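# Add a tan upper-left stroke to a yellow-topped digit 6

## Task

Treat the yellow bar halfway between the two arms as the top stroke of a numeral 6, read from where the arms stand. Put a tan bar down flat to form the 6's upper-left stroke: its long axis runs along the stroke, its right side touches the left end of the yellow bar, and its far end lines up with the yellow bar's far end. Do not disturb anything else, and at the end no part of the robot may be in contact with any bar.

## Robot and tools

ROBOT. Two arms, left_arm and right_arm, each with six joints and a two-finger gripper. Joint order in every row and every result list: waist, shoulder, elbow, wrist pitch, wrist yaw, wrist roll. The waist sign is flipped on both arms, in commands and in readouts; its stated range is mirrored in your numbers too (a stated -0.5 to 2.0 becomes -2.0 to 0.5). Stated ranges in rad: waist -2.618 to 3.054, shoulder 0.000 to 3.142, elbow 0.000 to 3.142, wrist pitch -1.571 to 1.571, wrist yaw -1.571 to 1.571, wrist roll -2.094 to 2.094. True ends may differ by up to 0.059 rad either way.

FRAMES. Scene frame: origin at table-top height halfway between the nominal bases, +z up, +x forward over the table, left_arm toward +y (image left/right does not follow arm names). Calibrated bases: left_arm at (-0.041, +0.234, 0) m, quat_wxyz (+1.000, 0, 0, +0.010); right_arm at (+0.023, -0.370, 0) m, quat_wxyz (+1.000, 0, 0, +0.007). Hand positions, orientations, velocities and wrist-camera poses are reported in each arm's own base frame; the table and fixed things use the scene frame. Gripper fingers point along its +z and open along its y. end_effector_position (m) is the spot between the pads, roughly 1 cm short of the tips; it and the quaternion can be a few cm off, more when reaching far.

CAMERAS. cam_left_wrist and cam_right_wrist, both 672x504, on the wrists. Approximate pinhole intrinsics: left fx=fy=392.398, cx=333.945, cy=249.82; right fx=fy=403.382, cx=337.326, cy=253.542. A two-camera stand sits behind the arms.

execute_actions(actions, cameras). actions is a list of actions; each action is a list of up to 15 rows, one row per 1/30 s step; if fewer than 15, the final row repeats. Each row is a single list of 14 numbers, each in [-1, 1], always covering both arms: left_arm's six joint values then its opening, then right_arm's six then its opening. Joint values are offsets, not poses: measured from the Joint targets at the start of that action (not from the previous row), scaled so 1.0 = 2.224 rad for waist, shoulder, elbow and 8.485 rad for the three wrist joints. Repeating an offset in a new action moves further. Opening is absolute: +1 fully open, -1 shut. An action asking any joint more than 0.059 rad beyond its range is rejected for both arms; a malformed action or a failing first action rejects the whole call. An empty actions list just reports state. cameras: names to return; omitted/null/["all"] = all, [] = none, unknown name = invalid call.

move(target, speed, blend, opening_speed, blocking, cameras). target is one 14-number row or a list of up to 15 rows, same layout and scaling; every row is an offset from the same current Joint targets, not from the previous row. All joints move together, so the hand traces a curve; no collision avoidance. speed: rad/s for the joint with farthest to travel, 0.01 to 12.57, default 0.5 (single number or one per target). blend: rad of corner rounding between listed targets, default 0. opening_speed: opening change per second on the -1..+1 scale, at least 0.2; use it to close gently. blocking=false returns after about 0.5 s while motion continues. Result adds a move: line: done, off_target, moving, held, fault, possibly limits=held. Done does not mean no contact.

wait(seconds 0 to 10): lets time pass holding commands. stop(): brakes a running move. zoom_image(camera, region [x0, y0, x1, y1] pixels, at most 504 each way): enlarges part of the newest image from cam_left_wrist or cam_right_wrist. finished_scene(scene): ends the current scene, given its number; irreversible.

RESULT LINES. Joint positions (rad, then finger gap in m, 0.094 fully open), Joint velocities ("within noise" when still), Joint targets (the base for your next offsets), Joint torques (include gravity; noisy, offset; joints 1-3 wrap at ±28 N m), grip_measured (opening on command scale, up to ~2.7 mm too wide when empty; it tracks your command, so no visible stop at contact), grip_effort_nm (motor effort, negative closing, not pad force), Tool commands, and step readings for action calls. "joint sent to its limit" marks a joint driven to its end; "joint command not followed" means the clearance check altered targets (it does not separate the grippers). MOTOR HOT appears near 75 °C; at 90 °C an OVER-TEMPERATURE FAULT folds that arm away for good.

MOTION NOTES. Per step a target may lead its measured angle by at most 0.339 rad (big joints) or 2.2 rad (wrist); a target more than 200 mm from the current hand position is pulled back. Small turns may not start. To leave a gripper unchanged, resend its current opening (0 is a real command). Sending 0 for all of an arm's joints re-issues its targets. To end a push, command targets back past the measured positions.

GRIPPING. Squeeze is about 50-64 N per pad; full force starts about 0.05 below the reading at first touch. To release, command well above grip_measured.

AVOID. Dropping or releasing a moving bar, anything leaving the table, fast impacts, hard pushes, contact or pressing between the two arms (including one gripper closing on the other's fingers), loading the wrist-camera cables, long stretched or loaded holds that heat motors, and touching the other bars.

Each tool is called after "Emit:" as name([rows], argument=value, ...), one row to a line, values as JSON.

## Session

Emit:
execute_actions(actions=[])

Scene clock: 0.00 s.
left_arm: end_effector_position=(+0.3946, +0.0274, +0.1131) grip_measured=+1.000 grip_effort_nm=n/a end_effector_quat_wxyz=(+0.588, -0.043, +0.805, +0.068) | right_arm: end_effector_position=(+0.3968, -0.0344, +0.1079) grip_measured=+1.000 grip_effort_nm=n/a end_effector_quat_wxyz=(+0.596, +0.067, +0.800, -0.029)
Joint positions: left_arm=[0.01 1.478 0.367 0.802 -0.169 0.008 0.094] | right_arm=[0.056 1.524 0.354 0.877 0.073 0.056 0.094]
Joint velocities: within noise
Joint torques (N m): no reading
Heat: left arm: 34 °C; right arm: 29 °C.
Joint targets: left_arm=[0.010 1.470 0.375 0.806 -0.170 0.007] | right_arm=[0.056 1.522 0.356 0.863 0.073 0.056]
Tool commands: left_gripper/opening=+1.0 right_gripper/opening=+1.0

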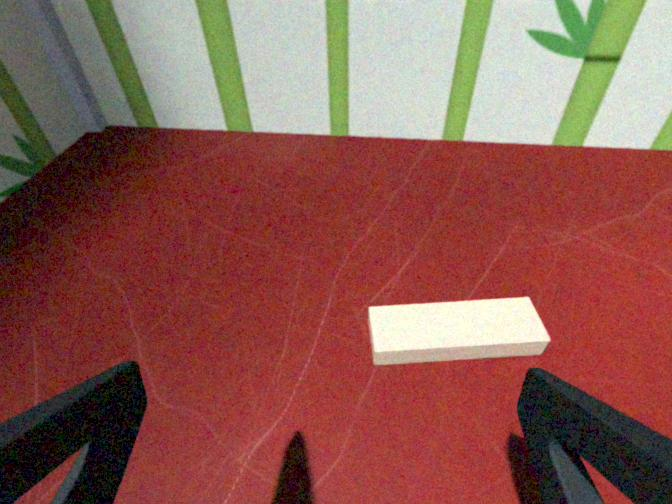

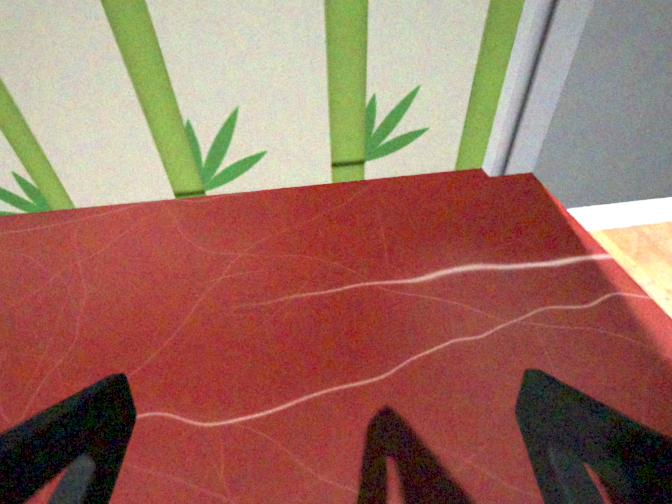

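Emit:
move(target=[0.0854,0.0414,0.4649,-0.2042,0.0197,-0.0013,1,0,0,0,0,0,0,1], speed=0.8, cameras=["cam_left_wrist"])

Scene clock: 6.27 s.
left_arm: end_effector_position=(+0.3772, -0.0720, +0.1779) grip_measured=+1.000 grip_effort_nm=-0.002 end_effector_quat_wxyz=(+0.239, +0.095, +0.966, -0.019) | right_arm: end_effector_position=(+0.3968, -0.0344, +0.1079) grip_measured=+1.000 grip_effort_nm=-0.002 end_effector_quat_wxyz=(+0.596, +0.067, +0.800, -0.029)
Joint positions: left_arm=[0.195 1.554 1.382 -0.914 -0.008 0.003 0.094] | right_arm=[0.056 1.524 0.354 0.877 0.073 0.056 0.094]
Joint velocities: within noise
Joint torques (N m): left_arm=[0.4 -6.87 7.98 1.07 0.08 -0.07] | right_arm=[-0.06 -4.93 5.63 1.31 0.02 -0.03]
Heat: left arm: 34 °C; right arm: 30 °C.
Joint targets: left_arm=[0.200 1.562 1.409 -0.926 -0.003 -0.004] | right_arm=[0.056 1.522 0.356 0.863 0.073 0.056]
move: done
Images, in order (width x height): cam_left_wrist 672x504.

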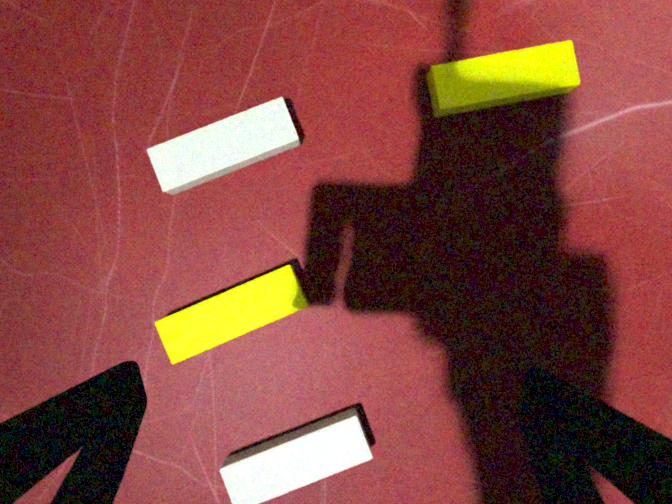

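Emit:
move(target=[-0.0083,0.0568,-0.0355,-0.0338,0.0004,-0.2248,0.5,0,0,0,0,0,0,1], speed=0.8, cameras=["cam_left_wrist"])

Scene clock: 29.77 s.
left_arm: end_effector_position=(+0.3048, -0.0584, +0.1056) grip_measured=+0.503 grip_effort_nm=-0.144 end_effector_quat_wxyz=(-0.009, +0.755, -0.655, +0.020) | right_arm: end_effector_position=(+0.3968, -0.0344, +0.1079) grip_measured=+1.000 grip_effort_nm=0.002 end_effector_quat_wxyz=(+0.596, +0.067, +0.800, -0.029)
Joint positions: left_arm=[0.19 1.679 1.339 -1.186 0.005 -1.902 0.071] | right_arm=[0.056 1.524 0.354 0.877 0.073 0.056 0.094]
Joint velocities: within noise
Joint torques (N m): left_arm=[-0.84 -7.34 4.7 0.06 -0.03 -0.06] | right_arm=[-0.12 -4.83 5.74 1.3 0 -0.04]
Heat: left arm: 35 °C; right arm: 32 °C.
Joint targets: left_arm=[0.181 1.688 1.330 -1.213 0.000 -1.912] | right_arm=[0.056 1.522 0.356 0.863 0.073 0.056]
move: done
Images, in order (width x height): cam_left_wrist 672x504.

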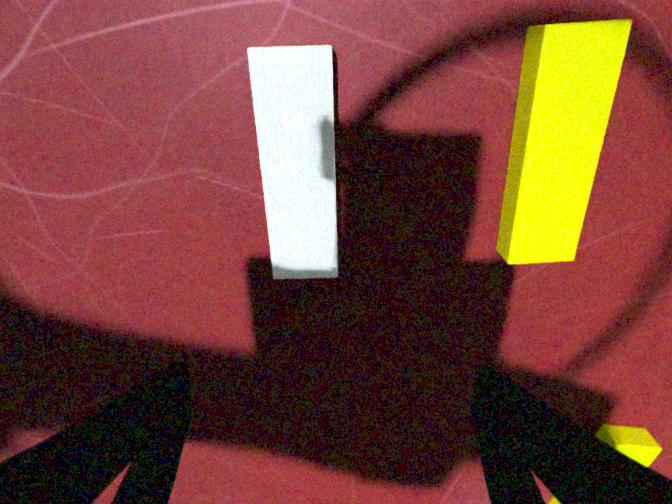

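Emit:
move(target=[-0.0121,0.0093,-0.0963,0.0277,0,0,0.5,0,0,0,0,0,0,1], speed=0.3, cameras=["cam_left_wrist"])

Scene clock: 40.93 s.
left_arm: end_effector_position=(+0.2888, -0.0469, +0.0460) grip_measured=+0.503 grip_effort_nm=-0.139 end_effector_quat_wxyz=(+0.002, +0.765, -0.644, +0.002) | right_arm: end_effector_position=(+0.3968, -0.0344, +0.1079) grip_measured=+1.000 grip_effort_nm=0.002 end_effector_quat_wxyz=(+0.596, +0.067, +0.800, -0.029)
Joint positions: left_arm=[0.161 1.702 1.123 -0.99 0.005 -1.903 0.071] | right_arm=[0.056 1.524 0.354 0.877 0.073 0.056 0.094]
Joint velocities: within noise
Joint torques (N m): left_arm=[-0.65 -7.35 4.6 0.4 -0.03 -0.08] | right_arm=[-0.18 -4.77 5.78 1.28 0.05 -0.04]
Heat: left arm: 35 °C; right arm: 33 °C.
Joint targets: left_arm=[0.154 1.709 1.115 -0.978 0.000 -1.912] | right_arm=[0.056 1.522 0.356 0.863 0.073 0.056]
move: done
Images, in order (width x height): cam_left_wrist 672x504.

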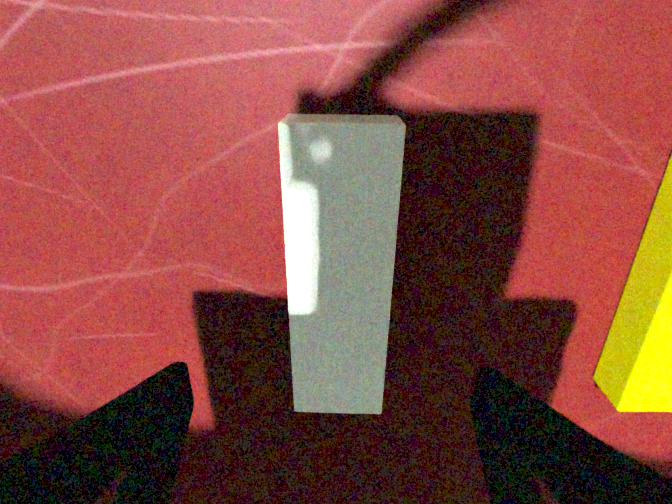

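Emit:
move(target=[0.013,0.027,-0.0246,0.0136,0,-0.002,0.5,0,0,0,0,0,0,1], speed=0.1, cameras=["cam_left_wrist"])

Scene clock: 51.83 s.
left_arm: end_effector_position=(+0.2934, -0.0524, +0.0179) grip_measured=+0.503 grip_effort_nm=-0.144 end_effector_quat_wxyz=(+0.001, +0.765, -0.644, +0.004) | right_arm: end_effector_position=(+0.3968, -0.0344, +0.1079) grip_measured=+1.000 grip_effort_nm=0.002 end_effector_quat_wxyz=(+0.596, +0.067, +0.800, -0.029)
Joint positions: left_arm=[0.177 1.759 1.07 -0.875 0.005 -1.92 0.071] | right_arm=[0.056 1.524 0.354 0.877 0.073 0.056 0.094]
Joint velocities: within noise
Joint torques (N m): left_arm=[0.51 -7.47 4.29 0.41 -0.02 -0.09] | right_arm=[0.06 -4.89 5.79 1.3 0.01 -0.06]
Heat: left arm: 35 °C; right arm: 34 °C.
Joint targets: left_arm=[0.183 1.769 1.061 -0.863 0.000 -1.929] | right_arm=[0.056 1.522 0.356 0.863 0.073 0.056]
move: done
Images, in order (width x height): cam_left_wrist 672x504.

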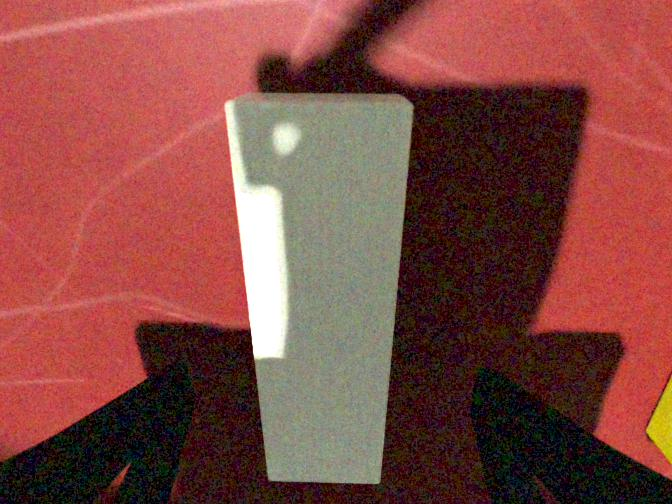

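Emit:
move(target=[0,0,0,0,0,0,-0.55,0,0,0,0,0,0,1], opening_speed=0.4, cameras=["cam_left_wrist"])

Scene clock: 57.70 s.
left_arm: end_effector_position=(+0.2938, -0.0526, +0.0179) grip_measured=-0.391 grip_effort_nm=-1.033 end_effector_quat_wxyz=(+0.000, +0.765, -0.643, +0.005) | right_arm: end_effector_position=(+0.3968, -0.0344, +0.1079) grip_measured=+1.000 grip_effort_nm=-0.002 end_effector_quat_wxyz=(+0.596, +0.067, +0.800, -0.029)
Joint positions: left_arm=[0.177 1.759 1.07 -0.874 0.005 -1.921 0.029] | right_arm=[0.056 1.524 0.354 0.877 0.073 0.056 0.094]
Joint velocities: within noise
Joint torques (N m): left_arm=[0.55 -7.57 4.3 0.43 -0.03 -0.09] | right_arm=[-0.02 -4.83 5.85 1.3 0 -0.04]
Heat: left arm: 35 °C; right arm: 34 °C.
Joint targets: left_arm=[0.183 1.769 1.061 -0.863 0.000 -1.929] | right_arm=[0.056 1.522 0.356 0.863 0.073 0.056]
move: done
Images, in order (width x height): cam_left_wrist 672x504.

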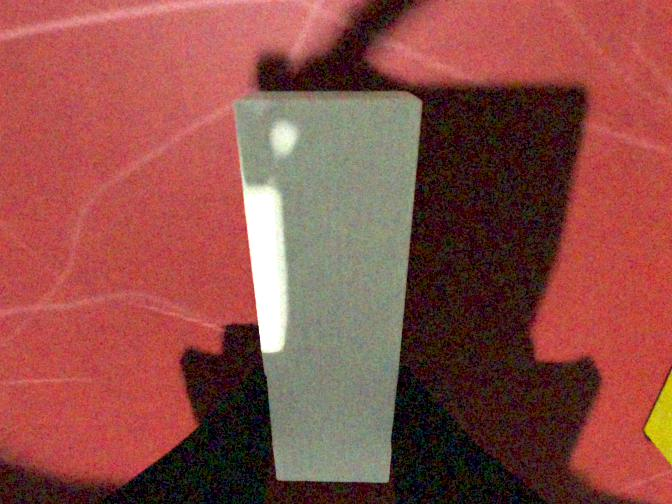

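Emit:
move([
  [0,-0.0463,0.1098,-0.0409,0,0,-0.55,0,0,0,0,0,0,1],
  [0.0524,0.2661,0.5152,-0.0653,0,0.192,-0.55,0,0,0,0,0,0,1],
], speed=[0.3,0.6], cameras=["cam_left_wrist"])

Emit:
zoom_image(camera="cam_left_wrist", region=[372, 0, 672, 250])

Scene clock: 73.93 s.
left_arm: end_effector_position=(+0.4366, -0.1329, +0.0737) grip_measured=-0.391 grip_effort_nm=-1.038 end_effector_quat_wxyz=(-0.001, -0.006, +1.000, -0.003) | right_arm: end_effector_position=(+0.3968, -0.0344, +0.1079) grip_measured=+1.000 grip_effort_nm=-0.002 end_effector_quat_wxyz=(+0.596, +0.067, +0.800, -0.029)
Joint positions: left_arm=[0.295 2.349 2.178 -1.402 0.006 -0.308 0.029] | right_arm=[0.056 1.524 0.354 0.877 0.073 0.056 0.094]
Joint velocities: within noise
Joint torques (N m): left_arm=[0.42 -13.2 7.5 0.1 -0.03 0.05] | right_arm=[-0.05 -4.77 5.76 1.32 -0.02 -0.06]
Heat: left arm: 35 °C; right arm: 35 °C.
Joint targets: left_arm=[0.300 2.361 2.207 -1.417 0.000 -0.300] | right_arm=[0.056 1.522 0.356 0.863 0.073 0.056]
move: done
Images, in order (width x height): cam_left_wrist 672x504.

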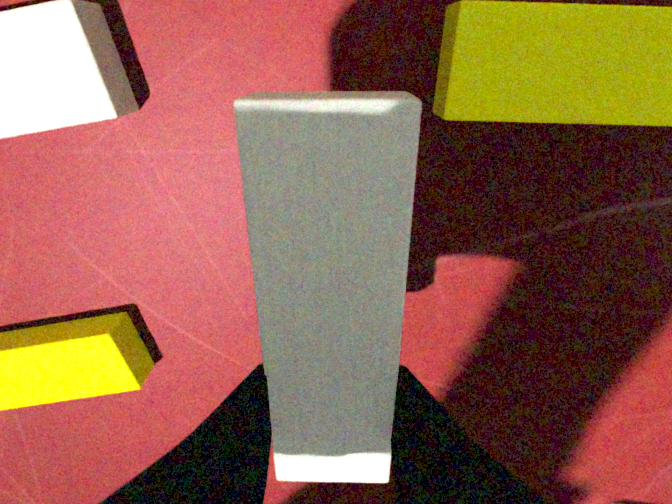

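Scaled by 1.680.

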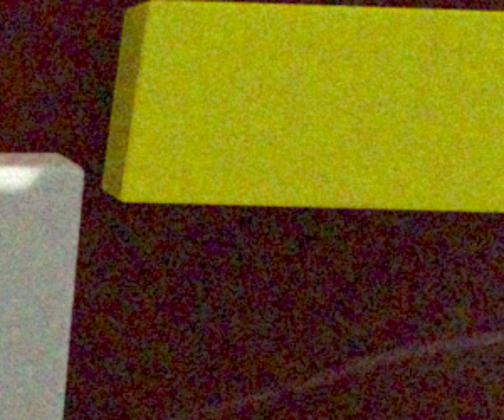

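Emit:
move(target=[0.0061,0.0638,0.0378,0.011,0,0.0011,-0.55,0,0,0,0,0,0,1], speed=0.12, cameras=["cam_left_wrist"])

Emit:
zoom_image(camera="cam_left_wrist", region=[372, 0, 672, 250])

Scene clock: 90.83 s.
left_arm: end_effector_position=(+0.4579, -0.1455, +0.0310) grip_measured=-0.391 grip_effort_nm=-1.028 end_effector_quat_wxyz=(-0.004, +0.005, +1.000, -0.002) | right_arm: end_effector_position=(+0.3968, -0.0344, +0.1079) grip_measured=+1.000 grip_effort_nm=0.002 end_effector_quat_wxyz=(+0.596, +0.067, +0.800, -0.029)
Joint positions: left_arm=[0.308 2.49 2.261 -1.347 0.006 -0.298 0.029] | right_arm=[0.056 1.524 0.354 0.877 0.073 0.056 0.094]
Joint velocities: within noise
Joint torques (N m): left_arm=[0.5 -14.09 7.64 0.5 -0.03 0.08] | right_arm=[-0.09 -4.93 5.75 1.3 0.01 -0.03]
Heat: left arm: 37 °C; right arm: 35 °C.
Joint targets: left_arm=[0.314 2.503 2.291 -1.323 0.000 -0.290] | right_arm=[0.056 1.522 0.356 0.863 0.073 0.056]
move: done
Images, in order (width x height): cam_left_wrist 672x504.

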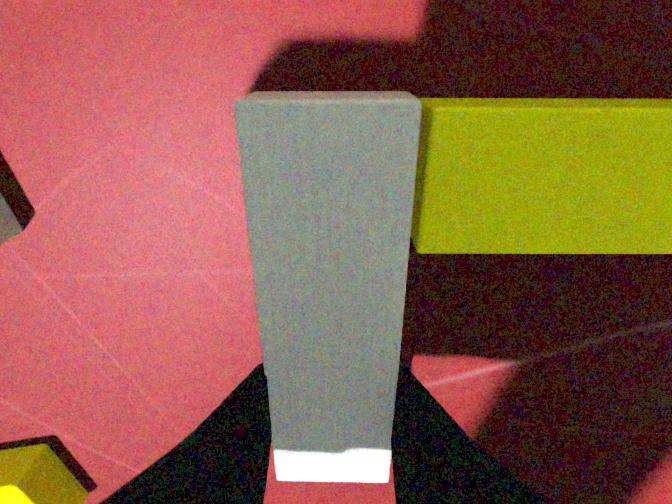

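Scaled by 1.680.

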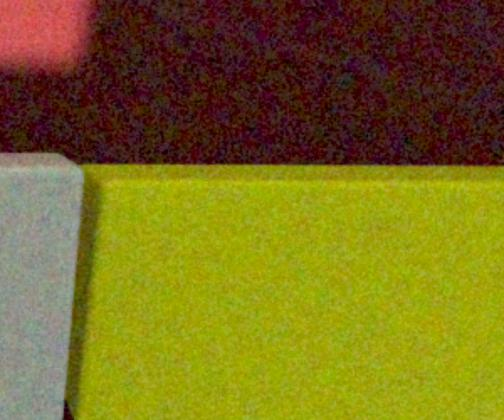

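Emit:
move(target=[0.0039,0,-0.0423,0.0055,0,-0.003,-0.55,0,0,0,0,0,0,1], speed=0.06, cameras=["cam_left_wrist"])

Emit:
zoom_image(camera="cam_left_wrist", region=[372, 0, 672, 280])

Scene clock: 105.97 s.
left_arm: end_effector_position=(+0.4567, -0.1479, +0.0206) grip_measured=-0.391 grip_effort_nm=-1.038 end_effector_quat_wxyz=(-0.004, +0.004, +1.000, +0.001) | right_arm: end_effector_position=(+0.3968, -0.0344, +0.1079) grip_measured=+1.000 grip_effort_nm=0.002 end_effector_quat_wxyz=(+0.596, +0.067, +0.800, -0.029)
Joint positions: left_arm=[0.315 2.49 2.219 -1.308 0.001 -0.307 0.029] | right_arm=[0.056 1.524 0.354 0.877 0.073 0.056 0.094]
Joint velocities: within noise
Joint torques (N m): left_arm=[0.62 -14.08 3.64 0.61 0.01 -0.09] | right_arm=[-0.06 -4.88 5.72 1.3 -0.01 -0.03]
Heat: left arm: 39 °C; right arm: 36 °C.
Joint targets: left_arm=[0.322 2.503 2.197 -1.277 0.000 -0.316] | right_arm=[0.056 1.522 0.356 0.863 0.073 0.056]
move: done
Images, in order (width x height): cam_left_wrist 672x504.

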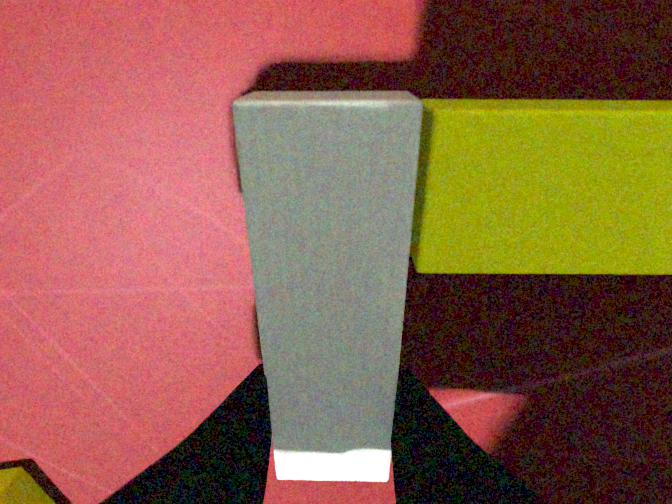

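Scaled by 1.680.

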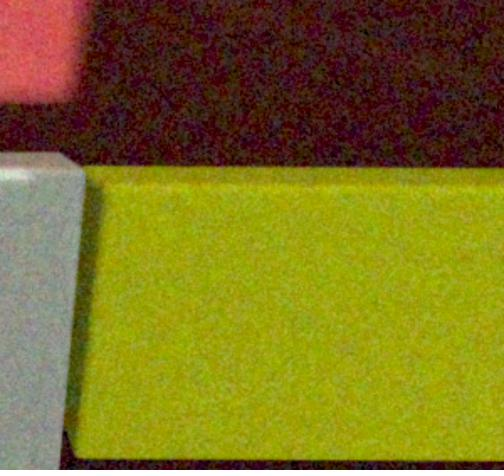

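Emit:
move(target=[0.0027,-0.001,-0.0057,0.0012,0,-0.0006,-0.55,0,0,0,0,0,0,1], speed=0.04, cameras=["cam_left_wrist"])

Emit:
zoom_image(camera="cam_left_wrist", region=[372, 0, 672, 280])

Scene clock: 116.87 s.
left_arm: end_effector_position=(+0.4559, -0.1497, +0.0200) grip_measured=-0.391 grip_effort_nm=-1.033 end_effector_quat_wxyz=(-0.002, +0.006, +1.000, +0.003) | right_arm: end_effector_position=(+0.3968, -0.0344, +0.1079) grip_measured=+1.000 grip_effort_nm=-0.002 end_effector_quat_wxyz=(+0.596, +0.067, +0.800, -0.029)
Joint positions: left_arm=[0.321 2.488 2.214 -1.303 -0.004 -0.309 0.029] | right_arm=[0.056 1.524 0.354 0.877 0.073 0.056 0.094]
Joint velocities: within noise
Joint torques (N m): left_arm=[0.5 -14.11 3.21 0.67 0.07 -0.12] | right_arm=[0.03 -4.83 5.76 1.31 0.03 -0.05]
Heat: left arm: 40 °C; right arm: 36 °C.
Joint targets: left_arm=[0.328 2.500 2.184 -1.267 0.000 -0.321] | right_arm=[0.056 1.522 0.356 0.863 0.073 0.056]
move: off_target (left_arm); left_arm: the wrist pitch is farthest, 0.036 rad from its target
Images, in order (width x height): cam_left_wrist 672x504.

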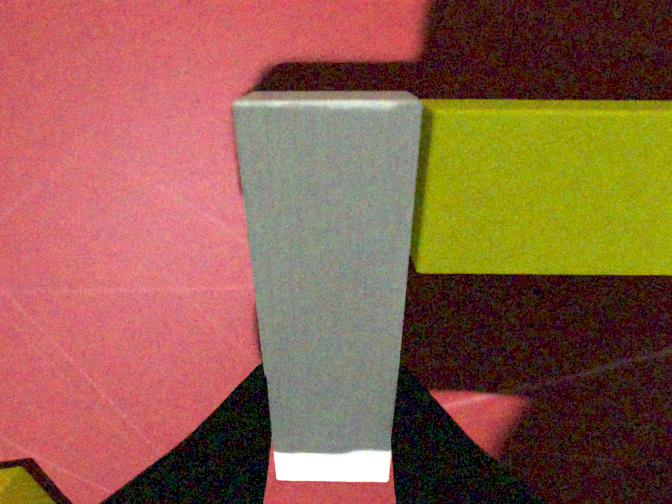

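Scaled by 1.680.

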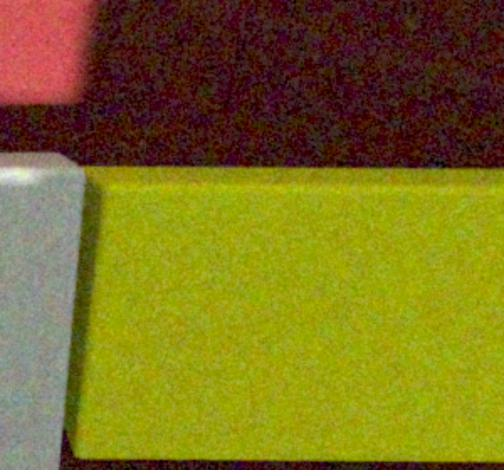

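Emit:
move(target=[0,0,0.0297,-0.0065,0,0,-0.55,0,0,0,0,0,0,1], speed=0.05, cameras=["cam_left_wrist"])

Emit:
zoom_image(camera="cam_left_wrist", region=[372, 0, 672, 280])

Scene clock: 126.23 s.
left_arm: end_effector_position=(+0.4570, -0.1502, +0.0222) grip_measured=-0.391 grip_effort_nm=-1.033 end_effector_quat_wxyz=(+0.000, +0.004, +1.000, +0.002) | right_arm: end_effector_position=(+0.3968, -0.0344, +0.1079) grip_measured=+1.000 grip_effort_nm=0.002 end_effector_quat_wxyz=(+0.596, +0.067, +0.800, -0.029)
Joint positions: left_arm=[0.321 2.488 2.223 -1.307 -0.004 -0.314 0.029] | right_arm=[0.056 1.524 0.354 0.877 0.073 0.056 0.094]
Joint velocities: within noise
Joint torques (N m): left_arm=[0.62 -14.11 7.47 0.09 0.06 -0.06] | right_arm=[-0.02 -4.81 5.82 1.3 0.03 -0.03]
Heat: left arm: 39 °C; right arm: 36 °C.
Joint targets: left_arm=[0.328 2.500 2.250 -1.322 0.000 -0.321] | right_arm=[0.056 1.522 0.356 0.863 0.073 0.056]
move: done
Images, in order (width x height): cam_left_wrist 672x504.

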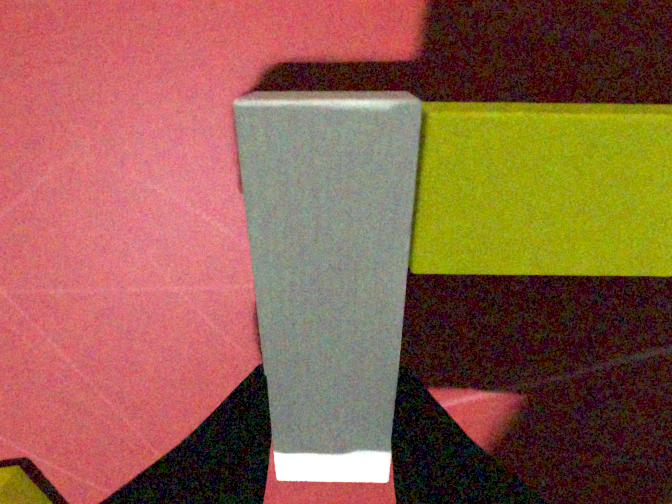

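Scaled by 1.680.

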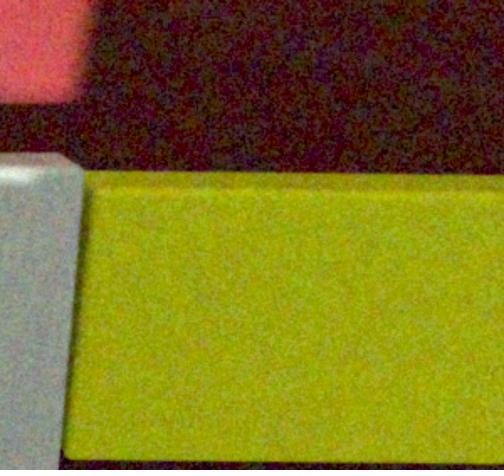

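Emit:
move(target=[0,-0.0263,0,0,0,0,-0.55,0,0,0,0,0,0,1], speed=0.06, cameras=["cam_left_wrist"])

Emit:
zoom_image(camera="cam_left_wrist", region=[372, 0, 672, 280])

Scene clock: 135.57 s.
left_arm: end_effector_position=(+0.4570, -0.1503, +0.0222) grip_measured=-0.391 grip_effort_nm=-1.033 end_effector_quat_wxyz=(+0.000, +0.004, +1.000, +0.002) | right_arm: end_effector_position=(+0.3968, -0.0344, +0.1079) grip_measured=+1.000 grip_effort_nm=-0.002 end_effector_quat_wxyz=(+0.596, +0.067, +0.800, -0.029)
Joint positions: left_arm=[0.321 2.488 2.223 -1.307 -0.003 -0.314 0.029] | right_arm=[0.056 1.524 0.354 0.877 0.073 0.056 0.094]
Joint velocities: within noise
Joint torques (N m): left_arm=[0.58 -19.43 7.42 0.09 0.05 -0.06] | right_arm=[-0.01 -4.86 5.78 1.32 0 -0.04]
Heat: left arm: 39 °C; right arm: 37 °C.
Joint targets: left_arm=[0.328 2.442 2.250 -1.322 0.000 -0.321] | right_arm=[0.056 1.522 0.356 0.863 0.073 0.056]
move: off_target (left_arm); left_arm: the shoulder is farthest, 0.046 rad from its target
Images, in order (width x height): cam_left_wrist 672x504.

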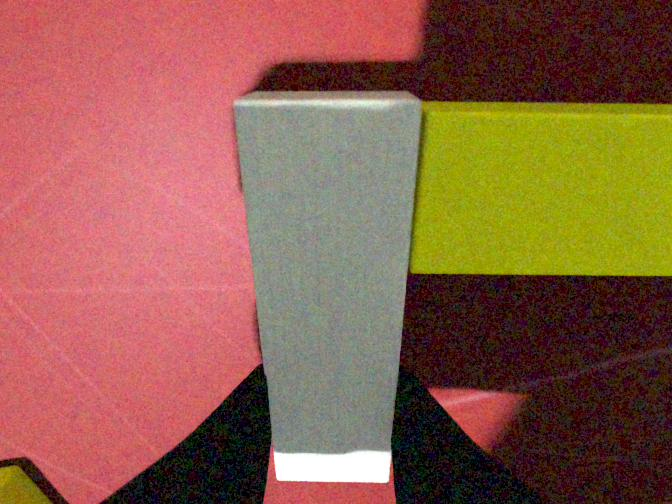

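Scaled by 1.680.

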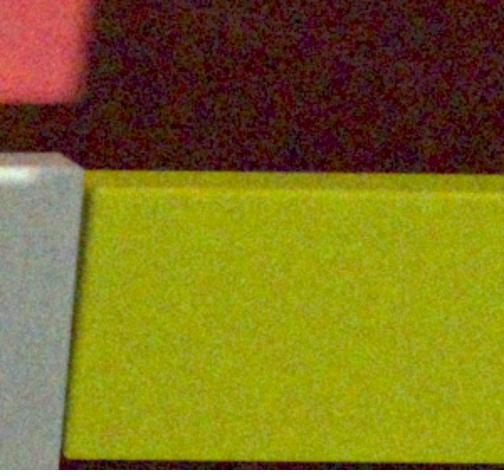

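Emit:
move(target=[0,0.0207,-0.027,0.0061,0,0,-0.55,0,0,0,0,0,0,1], speed=0.05, cameras=["cam_left_wrist"])

Emit:
zoom_image(camera="cam_left_wrist", region=[372, 0, 672, 280])

Scene clock: 140.33 s.
left_arm: end_effector_position=(+0.4565, -0.1500, +0.0204) grip_measured=-0.391 grip_effort_nm=-1.028 end_effector_quat_wxyz=(-0.001, +0.003, +1.000, +0.002) | right_arm: end_effector_position=(+0.3968, -0.0344, +0.1079) grip_measured=+1.000 grip_effort_nm=0.007 end_effector_quat_wxyz=(+0.596, +0.067, +0.800, -0.029)
Joint positions: left_arm=[0.321 2.488 2.215 -1.302 -0.004 -0.315 0.029] | right_arm=[0.056 1.524 0.354 0.877 0.073 0.056 0.094]
Joint velocities: within noise
Joint torques (N m): left_arm=[0.59 -15.17 3.56 0.61 0.04 -0.08] | right_arm=[-0.05 -4.89 5.7 1.31 0.01 -0.04]
Heat: left arm: 39 °C; right arm: 37 °C.
Joint targets: left_arm=[0.328 2.488 2.190 -1.270 0.000 -0.321] | right_arm=[0.056 1.522 0.356 0.863 0.073 0.056]
move: done
Images, in order (width x height): cam_left_wrist 672x504.

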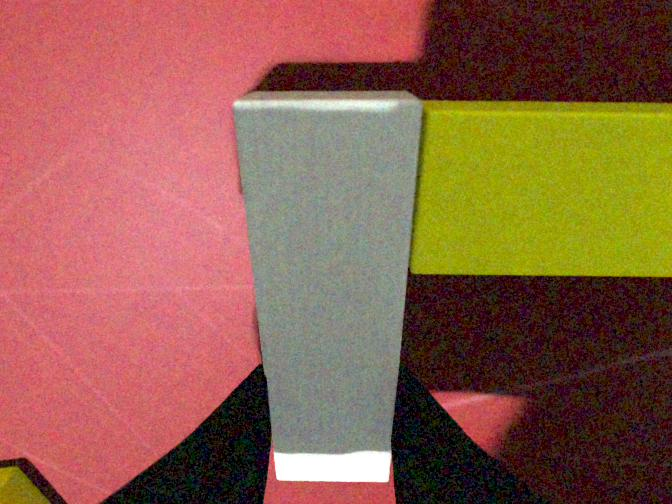

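Scaled by 1.680.

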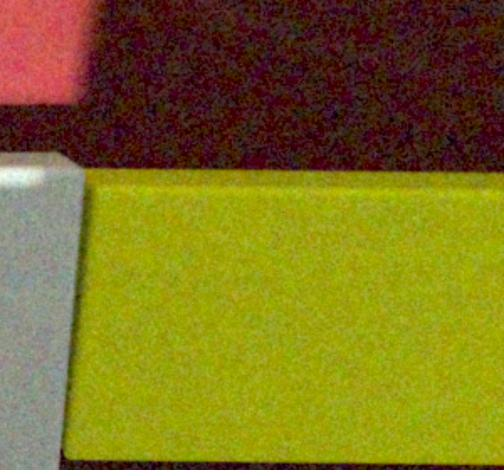

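Emit:
move(target=[0,0,0.004,-0.001,0,0,0.1,0,0,0,0,0,0,1], opening_speed=0.4, speed=0.05, cameras=["cam_left_wrist"])

Emit:
zoom_image(camera="cam_left_wrist", region=[172, 0, 672, 500])

Scene clock: 146.00 s.
left_arm: end_effector_position=(+0.4548, -0.1499, +0.0182) grip_measured=+0.097 grip_effort_nm=0.144 end_effector_quat_wxyz=(-0.005, +0.003, +1.000, +0.003) | right_arm: end_effector_position=(+0.3968, -0.0344, +0.1079) grip_measured=+1.000 grip_effort_nm=-0.007 end_effector_quat_wxyz=(+0.596, +0.067, +0.800, -0.029)
Joint positions: left_arm=[0.321 2.488 2.207 -1.3 -0.002 -0.315 0.052] | right_arm=[0.056 1.524 0.354 0.877 0.073 0.056 0.094]
Joint velocities: within noise
Joint torques (N m): left_arm=[0.65 -15.16 4.78 0.47 0.03 -0.08] | right_arm=[0.08 -4.82 5.65 1.31 0 -0.03]
Heat: left arm: 39 °C; right arm: 37 °C.
Joint targets: left_arm=[0.328 2.488 2.199 -1.278 0.000 -0.321] | right_arm=[0.056 1.522 0.356 0.863 0.073 0.056]
move: done
Images, in order (width x height): cam_left_wrist 672x504.

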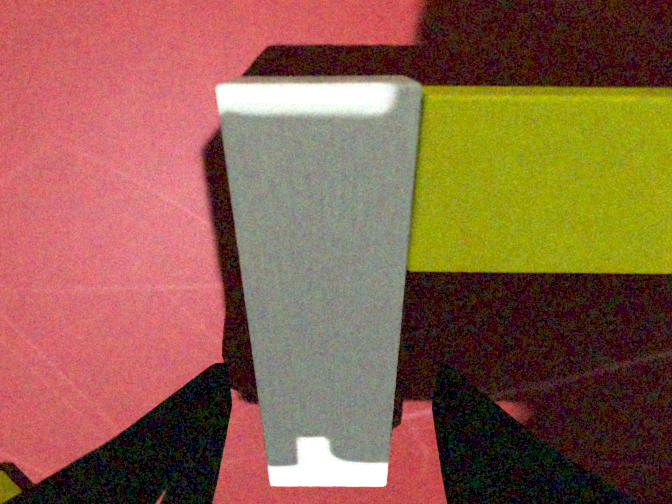

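Scaled by 1.008.

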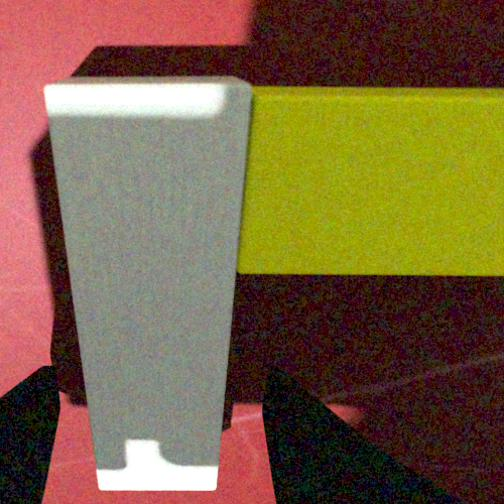

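Emit:
move(target=[0,0,0.0706,-0.0174,0,0,0.1,0,0,0,0,0,0,1], speed=0.12, cameras=["cam_left_wrist"])

Emit:
zoom_image(camera="cam_left_wrist", region=[172, 0, 672, 500])

Scene clock: 167.20 s.
left_arm: end_effector_position=(+0.4572, -0.1507, +0.0493) grip_measured=+0.097 grip_effort_nm=0.139 end_effector_quat_wxyz=(+0.002, +0.003, +1.000, +0.001) | right_arm: end_effector_position=(+0.3968, -0.0344, +0.1079) grip_measured=+1.000 grip_effort_nm=-0.002 end_effector_quat_wxyz=(+0.596, +0.067, +0.800, -0.029)
Joint positions: left_arm=[0.321 2.488 2.33 -1.41 -0.002 -0.315 0.052] | right_arm=[0.056 1.524 0.354 0.877 0.073 0.056 0.094]
Joint velocities: within noise
Joint torques (N m): left_arm=[0.54 -15.15 7.25 0.11 0.04 -0.07] | right_arm=[-0.02 -4.78 5.71 1.3 0.03 -0.05]
Heat: left arm: 38 °C; right arm: 37 °C.
Joint targets: left_arm=[0.328 2.488 2.356 -1.426 0.000 -0.321] | right_arm=[0.056 1.522 0.356 0.863 0.073 0.056]
move: done
Images, in order (width x height): cam_left_wrist 672x504.

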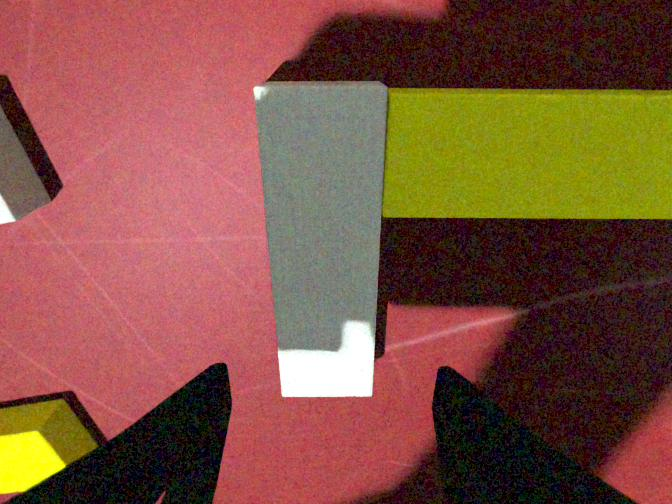

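Scaled by 1.008.

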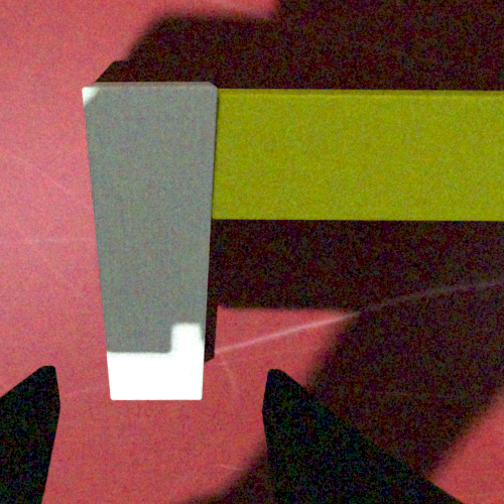

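Emit:
zoom_image(camera="cam_left_wrist", region=[340, 60, 440, 240])

Emit:
zoom_image(camera="cam_left_wrist", region=[240, 60, 400, 140])

Scaled by 2.800.

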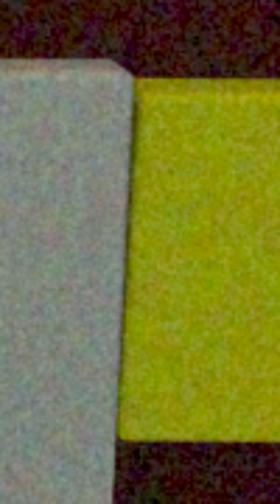

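Scaled by 3.150.

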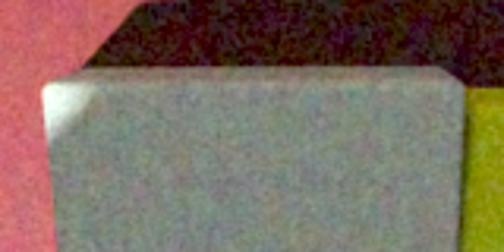

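Emit:
finished_scene(scene=3)

The scene is finished: the task was done.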